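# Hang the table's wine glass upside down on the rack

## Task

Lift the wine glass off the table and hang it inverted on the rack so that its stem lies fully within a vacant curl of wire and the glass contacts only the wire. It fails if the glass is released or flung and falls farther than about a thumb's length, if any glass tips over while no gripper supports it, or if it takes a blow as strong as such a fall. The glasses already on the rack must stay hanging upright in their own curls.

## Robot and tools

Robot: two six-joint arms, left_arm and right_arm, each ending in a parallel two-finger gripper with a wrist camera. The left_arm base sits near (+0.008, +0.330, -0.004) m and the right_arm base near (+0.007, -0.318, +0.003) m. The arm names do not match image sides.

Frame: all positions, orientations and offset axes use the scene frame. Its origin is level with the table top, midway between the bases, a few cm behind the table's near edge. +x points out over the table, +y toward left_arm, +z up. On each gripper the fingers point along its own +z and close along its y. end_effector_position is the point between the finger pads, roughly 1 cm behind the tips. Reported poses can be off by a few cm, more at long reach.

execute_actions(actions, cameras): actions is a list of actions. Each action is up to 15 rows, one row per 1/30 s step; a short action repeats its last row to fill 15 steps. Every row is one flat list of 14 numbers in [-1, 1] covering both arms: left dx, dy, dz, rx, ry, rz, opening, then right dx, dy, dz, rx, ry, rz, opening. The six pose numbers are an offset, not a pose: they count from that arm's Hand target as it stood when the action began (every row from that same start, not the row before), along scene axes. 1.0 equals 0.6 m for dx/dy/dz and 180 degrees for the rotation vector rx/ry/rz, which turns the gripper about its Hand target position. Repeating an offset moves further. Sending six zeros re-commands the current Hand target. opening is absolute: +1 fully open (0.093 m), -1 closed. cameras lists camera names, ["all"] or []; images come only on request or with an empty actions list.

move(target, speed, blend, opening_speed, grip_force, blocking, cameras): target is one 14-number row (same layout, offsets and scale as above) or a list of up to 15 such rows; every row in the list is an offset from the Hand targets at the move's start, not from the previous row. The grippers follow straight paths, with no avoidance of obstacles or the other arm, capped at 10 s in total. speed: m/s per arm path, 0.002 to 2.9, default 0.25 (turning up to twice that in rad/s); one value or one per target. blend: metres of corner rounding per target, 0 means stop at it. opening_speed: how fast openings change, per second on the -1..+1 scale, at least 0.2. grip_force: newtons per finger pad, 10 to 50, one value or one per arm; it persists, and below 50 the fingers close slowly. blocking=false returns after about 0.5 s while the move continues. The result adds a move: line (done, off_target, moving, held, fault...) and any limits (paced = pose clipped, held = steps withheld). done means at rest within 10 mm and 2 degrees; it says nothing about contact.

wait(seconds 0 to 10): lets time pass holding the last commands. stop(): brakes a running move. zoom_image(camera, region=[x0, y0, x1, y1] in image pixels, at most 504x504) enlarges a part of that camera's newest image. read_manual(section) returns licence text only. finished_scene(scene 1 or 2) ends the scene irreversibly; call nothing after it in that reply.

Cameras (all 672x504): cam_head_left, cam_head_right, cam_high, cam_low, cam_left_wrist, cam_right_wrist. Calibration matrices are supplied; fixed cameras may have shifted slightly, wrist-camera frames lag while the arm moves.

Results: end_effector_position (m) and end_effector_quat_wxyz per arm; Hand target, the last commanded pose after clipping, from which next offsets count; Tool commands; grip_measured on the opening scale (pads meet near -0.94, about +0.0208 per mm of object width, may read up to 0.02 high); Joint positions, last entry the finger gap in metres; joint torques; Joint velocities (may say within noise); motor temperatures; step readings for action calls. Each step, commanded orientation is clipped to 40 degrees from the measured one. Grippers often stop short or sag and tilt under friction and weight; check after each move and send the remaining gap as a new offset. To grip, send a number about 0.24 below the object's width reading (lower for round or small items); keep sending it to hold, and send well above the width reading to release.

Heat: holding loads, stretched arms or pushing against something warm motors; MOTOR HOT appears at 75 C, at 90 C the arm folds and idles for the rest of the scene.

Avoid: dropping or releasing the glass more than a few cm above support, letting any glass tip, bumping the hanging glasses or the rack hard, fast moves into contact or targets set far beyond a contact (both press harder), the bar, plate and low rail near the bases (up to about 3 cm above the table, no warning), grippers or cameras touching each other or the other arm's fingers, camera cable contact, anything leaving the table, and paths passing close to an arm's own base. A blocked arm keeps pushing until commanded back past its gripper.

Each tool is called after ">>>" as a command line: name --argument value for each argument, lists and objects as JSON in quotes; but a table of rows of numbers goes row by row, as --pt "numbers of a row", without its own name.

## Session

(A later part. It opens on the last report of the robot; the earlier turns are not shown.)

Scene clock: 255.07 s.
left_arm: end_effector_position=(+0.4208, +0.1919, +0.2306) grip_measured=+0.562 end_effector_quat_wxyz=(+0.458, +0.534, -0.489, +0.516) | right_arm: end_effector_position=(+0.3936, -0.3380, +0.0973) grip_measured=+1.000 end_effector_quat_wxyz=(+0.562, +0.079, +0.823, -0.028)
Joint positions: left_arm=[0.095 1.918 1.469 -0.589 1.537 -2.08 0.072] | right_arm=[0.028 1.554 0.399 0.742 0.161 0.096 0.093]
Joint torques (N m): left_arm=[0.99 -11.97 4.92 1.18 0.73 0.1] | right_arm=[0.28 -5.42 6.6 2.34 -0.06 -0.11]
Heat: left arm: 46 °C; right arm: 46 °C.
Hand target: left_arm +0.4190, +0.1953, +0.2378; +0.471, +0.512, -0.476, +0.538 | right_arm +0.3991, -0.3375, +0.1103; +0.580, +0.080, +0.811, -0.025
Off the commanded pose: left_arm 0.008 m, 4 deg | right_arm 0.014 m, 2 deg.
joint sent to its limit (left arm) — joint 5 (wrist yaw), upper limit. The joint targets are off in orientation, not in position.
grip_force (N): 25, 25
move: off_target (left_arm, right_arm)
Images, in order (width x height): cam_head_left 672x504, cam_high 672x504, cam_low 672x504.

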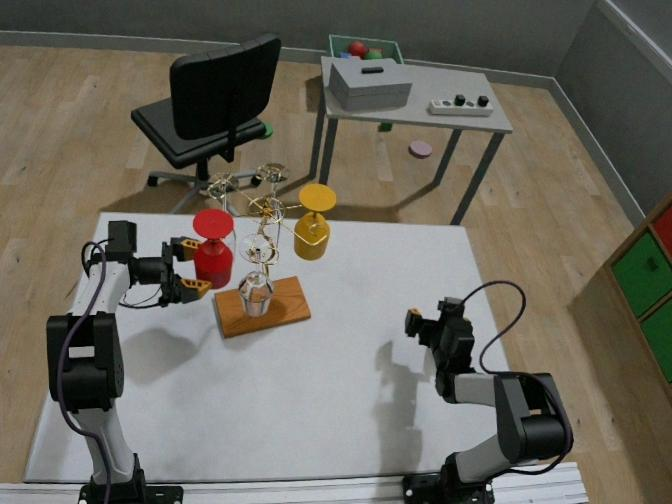

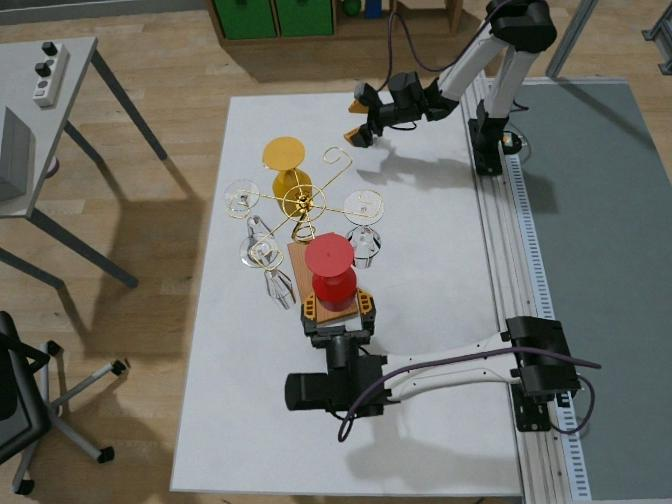

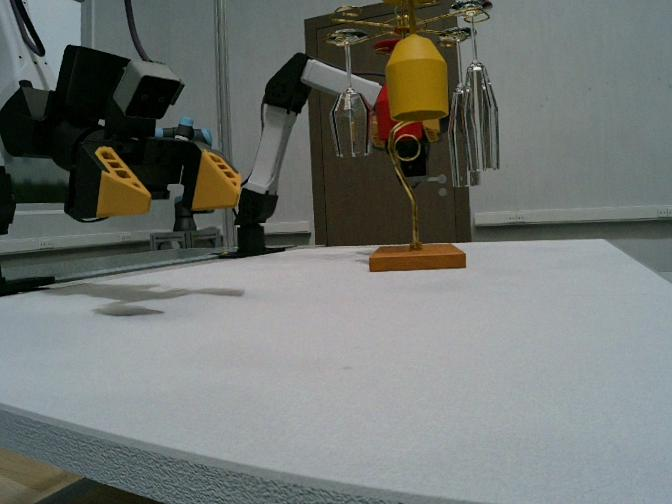

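>>> move --target '[0,0,-0.005,0,0,0,0.25,0,0,0,0,0,0,1]' --speed 0.02

>>> move --target '[0,0,-0.004,0,0,0,0.25,0,0,0,0,0,0,1]' --speed 0.02 --cameras '["cam_low","cam_high","cam_head_left"]'

>>> zoom_image --camera "cam_low" --region '[350, 10, 420, 80]'

>>> zoom_image --camera "cam_head_left" --region '[180, 170, 270, 260]'

Scene clock: 260.33 s.
left_arm: end_effector_position=(+0.4207, +0.1919, +0.2289) grip_measured=+0.562 end_effector_quat_wxyz=(+0.459, +0.533, -0.489, +0.516) | right_arm: end_effector_position=(+0.3936, -0.3380, +0.0973) grip_measured=+1.000 end_effector_quat_wxyz=(+0.562, +0.079, +0.823, -0.028)
Joint positions: left_arm=[0.095 1.918 1.46 -0.573 1.539 -2.086 0.072] | right_arm=[0.028 1.554 0.399 0.742 0.161 0.096 0.093]
Joint torques (N m): left_arm=[1.01 -11.79 4.82 1.12 0.7 0.1] | right_arm=[0.17 -5.44 6.53 2.33 -0.07 -0.1]
Heat: left arm: 46 °C; right arm: 46 °C.
Hand target: left_arm +0.4190, +0.1953, +0.2348; +0.471, +0.512, -0.476, +0.538 | right_arm +0.3991, -0.3375, +0.1103; +0.580, +0.080, +0.811, -0.025
Off the commanded pose: left_arm 0.007 m, 4 deg | right_arm 0.014 m, 2 deg.
joint sent to its limit (left arm) — joint 5 (wrist yaw), upper limit. The joint targets are off in orientation, not in position.
grip_force (N): 25, 25
move: off_target (left_arm, right_arm)

Scene clock: 262.03 s.
left_arm: end_effector_position=(+0.4202, +0.1919, +0.2286) grip_measured=+0.562 end_effector_quat_wxyz=(+0.462, +0.531, -0.488, +0.516) | right_arm: end_effector_position=(+0.3936, -0.3380, +0.0973) grip_measured=+1.000 end_effector_quat_wxyz=(+0.562, +0.079, +0.823, -0.028)
Joint positions: left_arm=[0.095 1.918 1.454 -0.561 1.546 -2.096 0.072] | right_arm=[0.028 1.554 0.399 0.742 0.161 0.096 0.093]
Joint torques (N m): left_arm=[0.98 -11.63 4.7 1.2 0.63 0.14] | right_arm=[0.29 -5.42 6.63 2.32 -0.05 -0.09]
Heat: left arm: 47 °C; right arm: 46 °C.
Hand target: left_arm +0.4190, +0.1953, +0.2323; +0.471, +0.512, -0.476, +0.538 | right_arm +0.3991, -0.3375, +0.1103; +0.580, +0.080, +0.811, -0.025
Off the commanded pose: left_arm 0.005 m, 4 deg | right_arm 0.014 m, 2 deg.
joint sent to its limit (left arm) — joint 5 (wrist yaw), upper limit. The joint targets are off in orientation, not in position.
grip_force (N): 25, 25
move: off_target (left_arm, right_arm)
Images, in order (width x height): cam_head_left 672x504, cam_high 672x504, cam_low 672x504.

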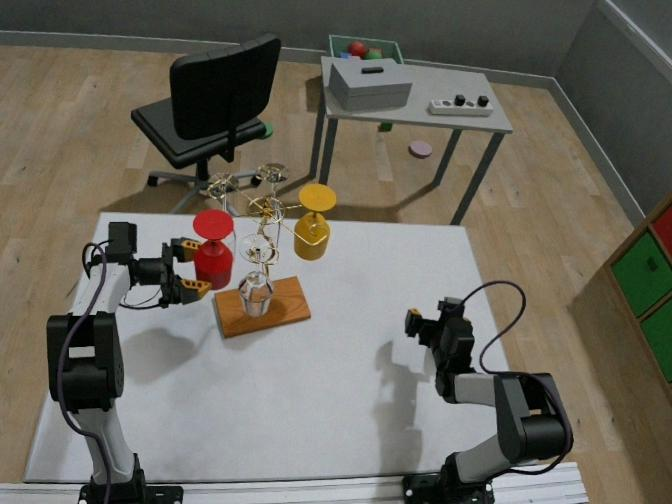

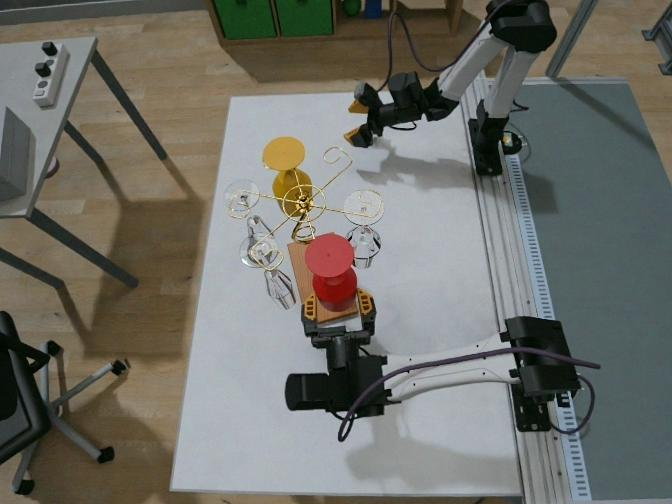

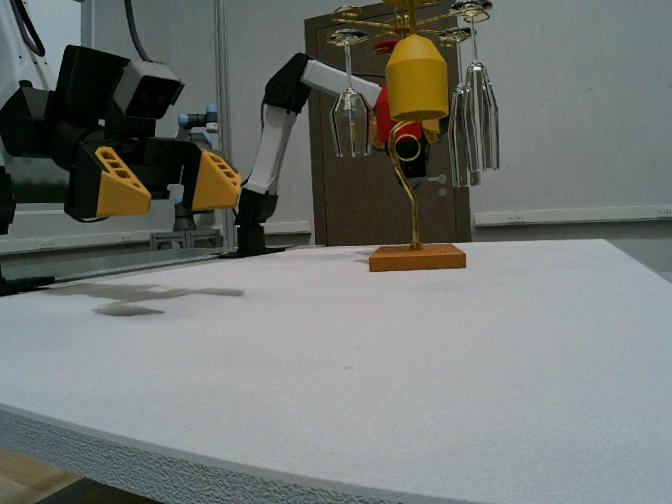

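Scaled by 7.200 from the camera's 672x504 image, which has a finer 960x720 frame.

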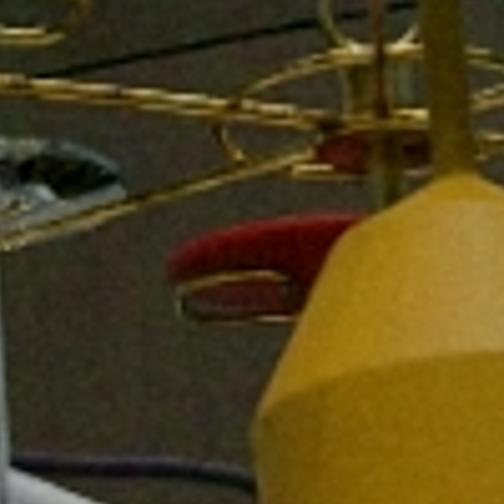

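Scaled by 5.600 from the camera's 672x504 image, which has a finer 960x720 frame.

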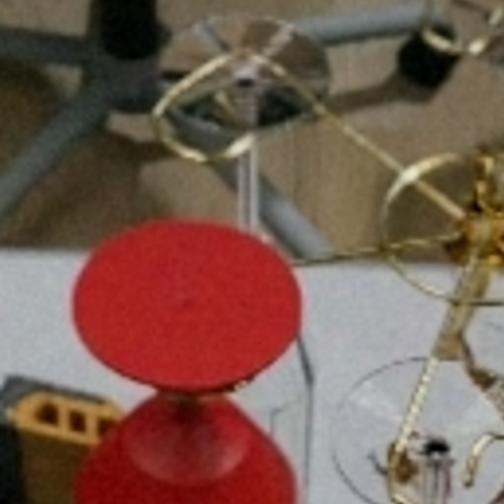

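>>> move --target '[0,0,0,0,0,0,0.8,0,0,0,0,0,0,1]' --opening_speed 0.25 --cameras '["cam_low","cam_high","cam_left_wrist"]'

>>> zoom_image --camera "cam_high" --region '[270, 190, 410, 330]'

Scene clock: 268.17 s.
left_arm: end_effector_position=(+0.4201, +0.1919, +0.2275) grip_measured=+0.799 end_effector_quat_wxyz=(+0.462, +0.529, -0.489, +0.518) | right_arm: end_effector_position=(+0.3936, -0.3380, +0.0973) grip_measured=+1.000 end_effector_quat_wxyz=(+0.562, +0.079, +0.823, -0.028)
Joint positions: left_arm=[0.095 1.918 1.446 -0.542 1.549 -2.102 0.084] | right_arm=[0.028 1.554 0.399 0.742 0.161 0.096 0.093]
Joint torques (N m): left_arm=[0.98 -11.86 4.85 1.17 0.59 0.11] | right_arm=[0.24 -5.37 6.58 2.34 -0.04 -0.09]
Heat: left arm: 47 °C; right arm: 46 °C.
Hand target: left_arm +0.4190, +0.1953, +0.2323; +0.471, +0.512, -0.476, +0.538 | right_arm +0.3991, -0.3375, +0.1103; +0.580, +0.080, +0.811, -0.025
Off the commanded pose: left_arm 0.006 m, 3 deg | right_arm 0.014 m, 2 deg.
joint sent to its limit (left arm) — joint 5 (wrist yaw), upper limit; joint 6 (wrist roll), lower limit. The joint targets are off in orientation, not in position.
grip_force (N): 25, 25
move: off_target (left_arm, right_arm)
camera_calibration:
cam_left_wrist: T_world_to_cam=[[0.992484, 0.110082, 0.0534625, -0.448202], [-0.0932696, 0.397587, 0.912812, -0.206992], [0.0792285, -0.910937, 0.404866, 0.133447], [0, 0, 0, 1]] pos_world=[0.414954, 0.253199, 0.158879]
Images, in order (width x height): cam_high 672x504, cam_low 672x504, cam_left_wrist 672x504.

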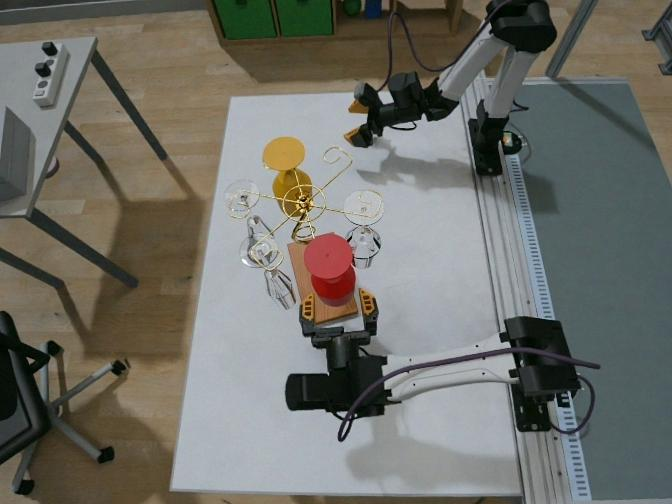

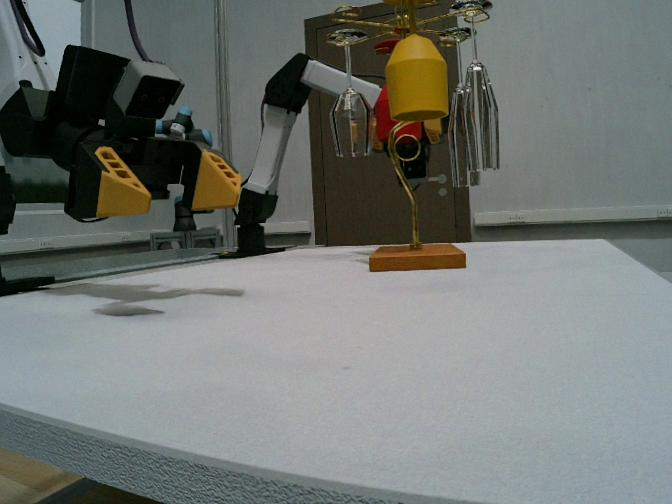

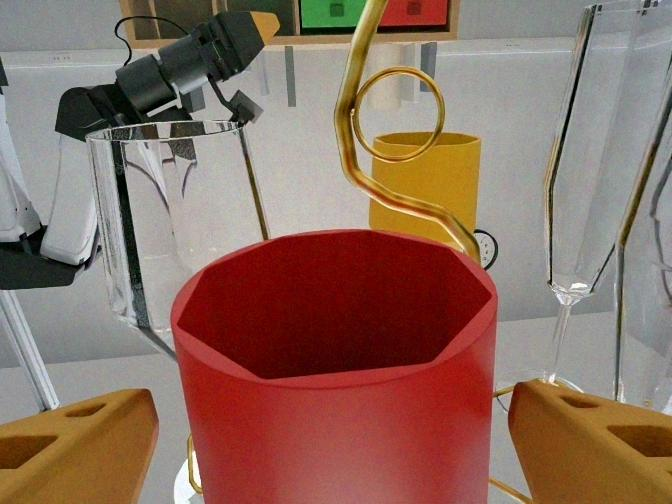

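Scaled by 3.600 from the camera's 672x504 image, which has a finer 960x720 frame.

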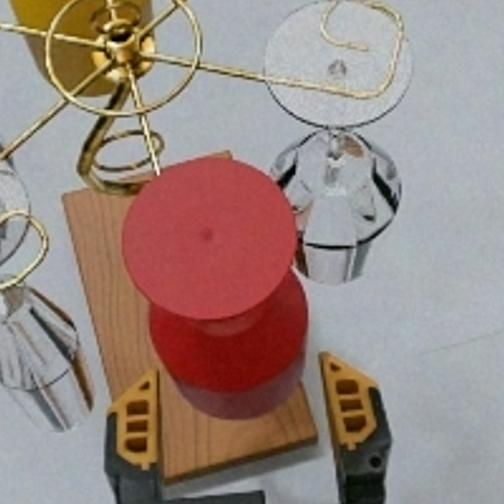

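>>> move --pt "0 0.003 0 0 0 0 1 0 0 0 0 0 0 1" --pt "-0.012 0.2 0 0 0 0.03 1 0 0 0 0 0 0 1" --speed 0.1 --opening_speed 0.5 --cameras '["cam_low","cam_high","cam_head_left"]'

>>> zoom_image --camera "cam_high" --region '[270, 190, 410, 330]'

>>> zoom_image --camera "cam_head_left" --region '[180, 170, 300, 290]'

Scene clock: 274.83 s.
left_arm: end_effector_position=(+0.4132, +0.3134, +0.2104) grip_measured=+1.000 end_effector_quat_wxyz=(+0.390, +0.609, -0.388, +0.572) | right_arm: end_effector_position=(+0.3936, -0.3380, +0.0973) grip_measured=+1.000 end_effector_quat_wxyz=(+0.562, +0.079, +0.823, -0.028)
Joint positions: left_arm=[0.41 1.892 1.369 -0.783 1.549 -1.865 0.093] | right_arm=[0.028 1.554 0.399 0.742 0.161 0.096 0.093]
Joint torques (N m): left_arm=[0.66 -13.85 7.23 0.65 0.67 0.21] | right_arm=[0.17 -5.5 6.56 2.31 -0.07 -0.11]
Motor temperatures (°C): left_arm=[27 48 42 34 29 28 27] | right_arm=[28 37 32 46 25 28 25]
Heat: left arm: 48 °C; right arm: 46 °C.
Hand target: left_arm +0.4118, +0.3152, +0.2323; +0.445, +0.534, -0.452, +0.559 | right_arm +0.3991, -0.3375, +0.1103; +0.580, +0.080, +0.811, -0.025
Off the commanded pose: left_arm 0.022 m, 13 deg | right_arm 0.014 m, 2 deg.
joint sent to its limit (left arm) — joint 5 (wrist yaw), upper limit. The joint targets are off in orientation, not in position.
grip_force (N): 25, 25
move: off_target (left_arm, right_arm)
Images, in order (width x height): cam_head_left 672x504, cam_high 672x504, cam_low 672x504.

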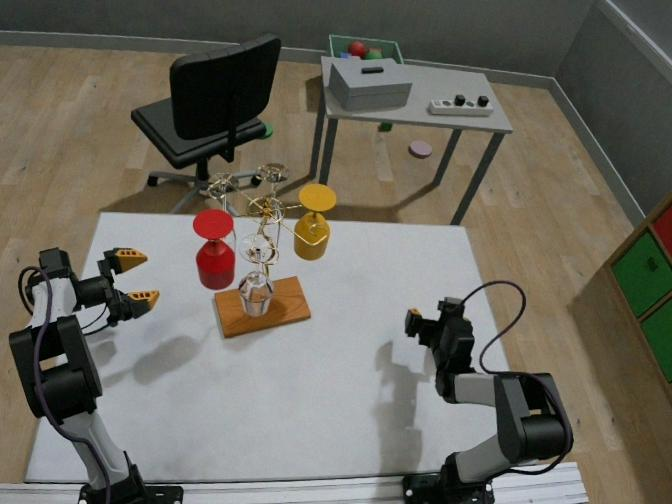

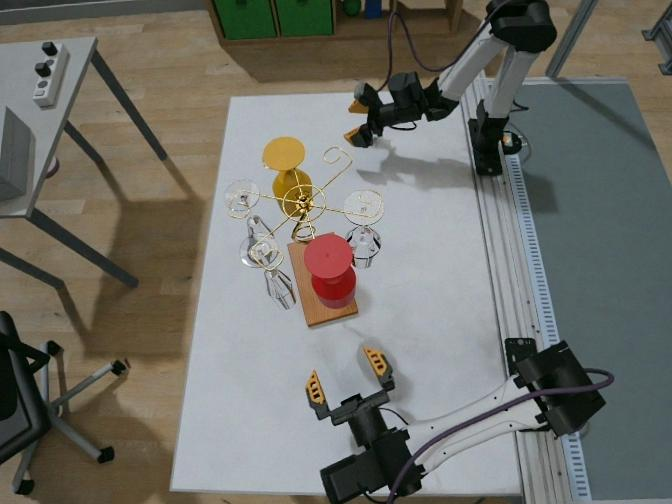

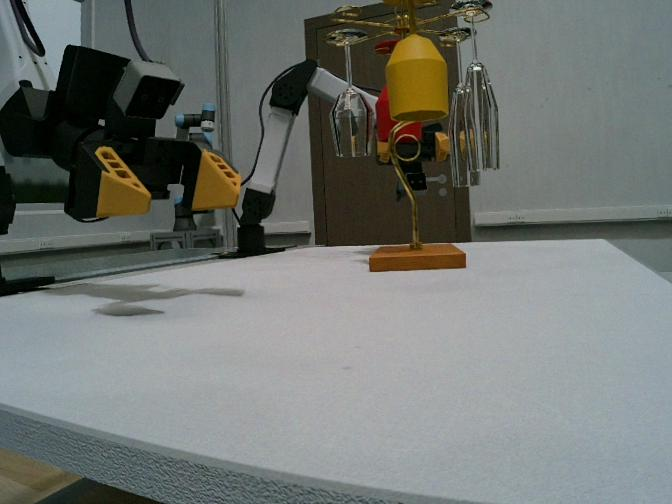

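Scaled by 3.600 from the camera's 672x504 image, which has a finer 960x720 frame.

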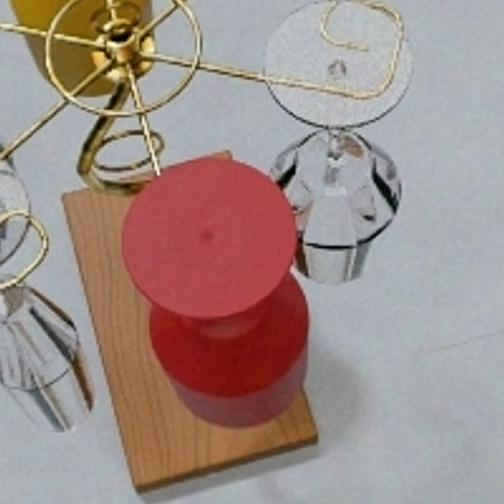

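Scaled by 4.200 from the camera's 672x504 image, which has a finer 960x720 frame.

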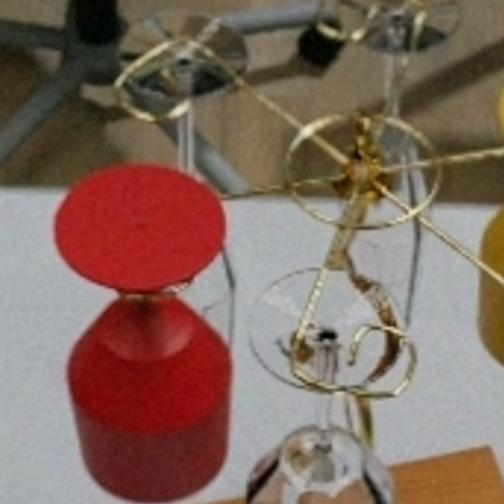

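>>> finished_scene --scene 2

The scene is finished: the task was done.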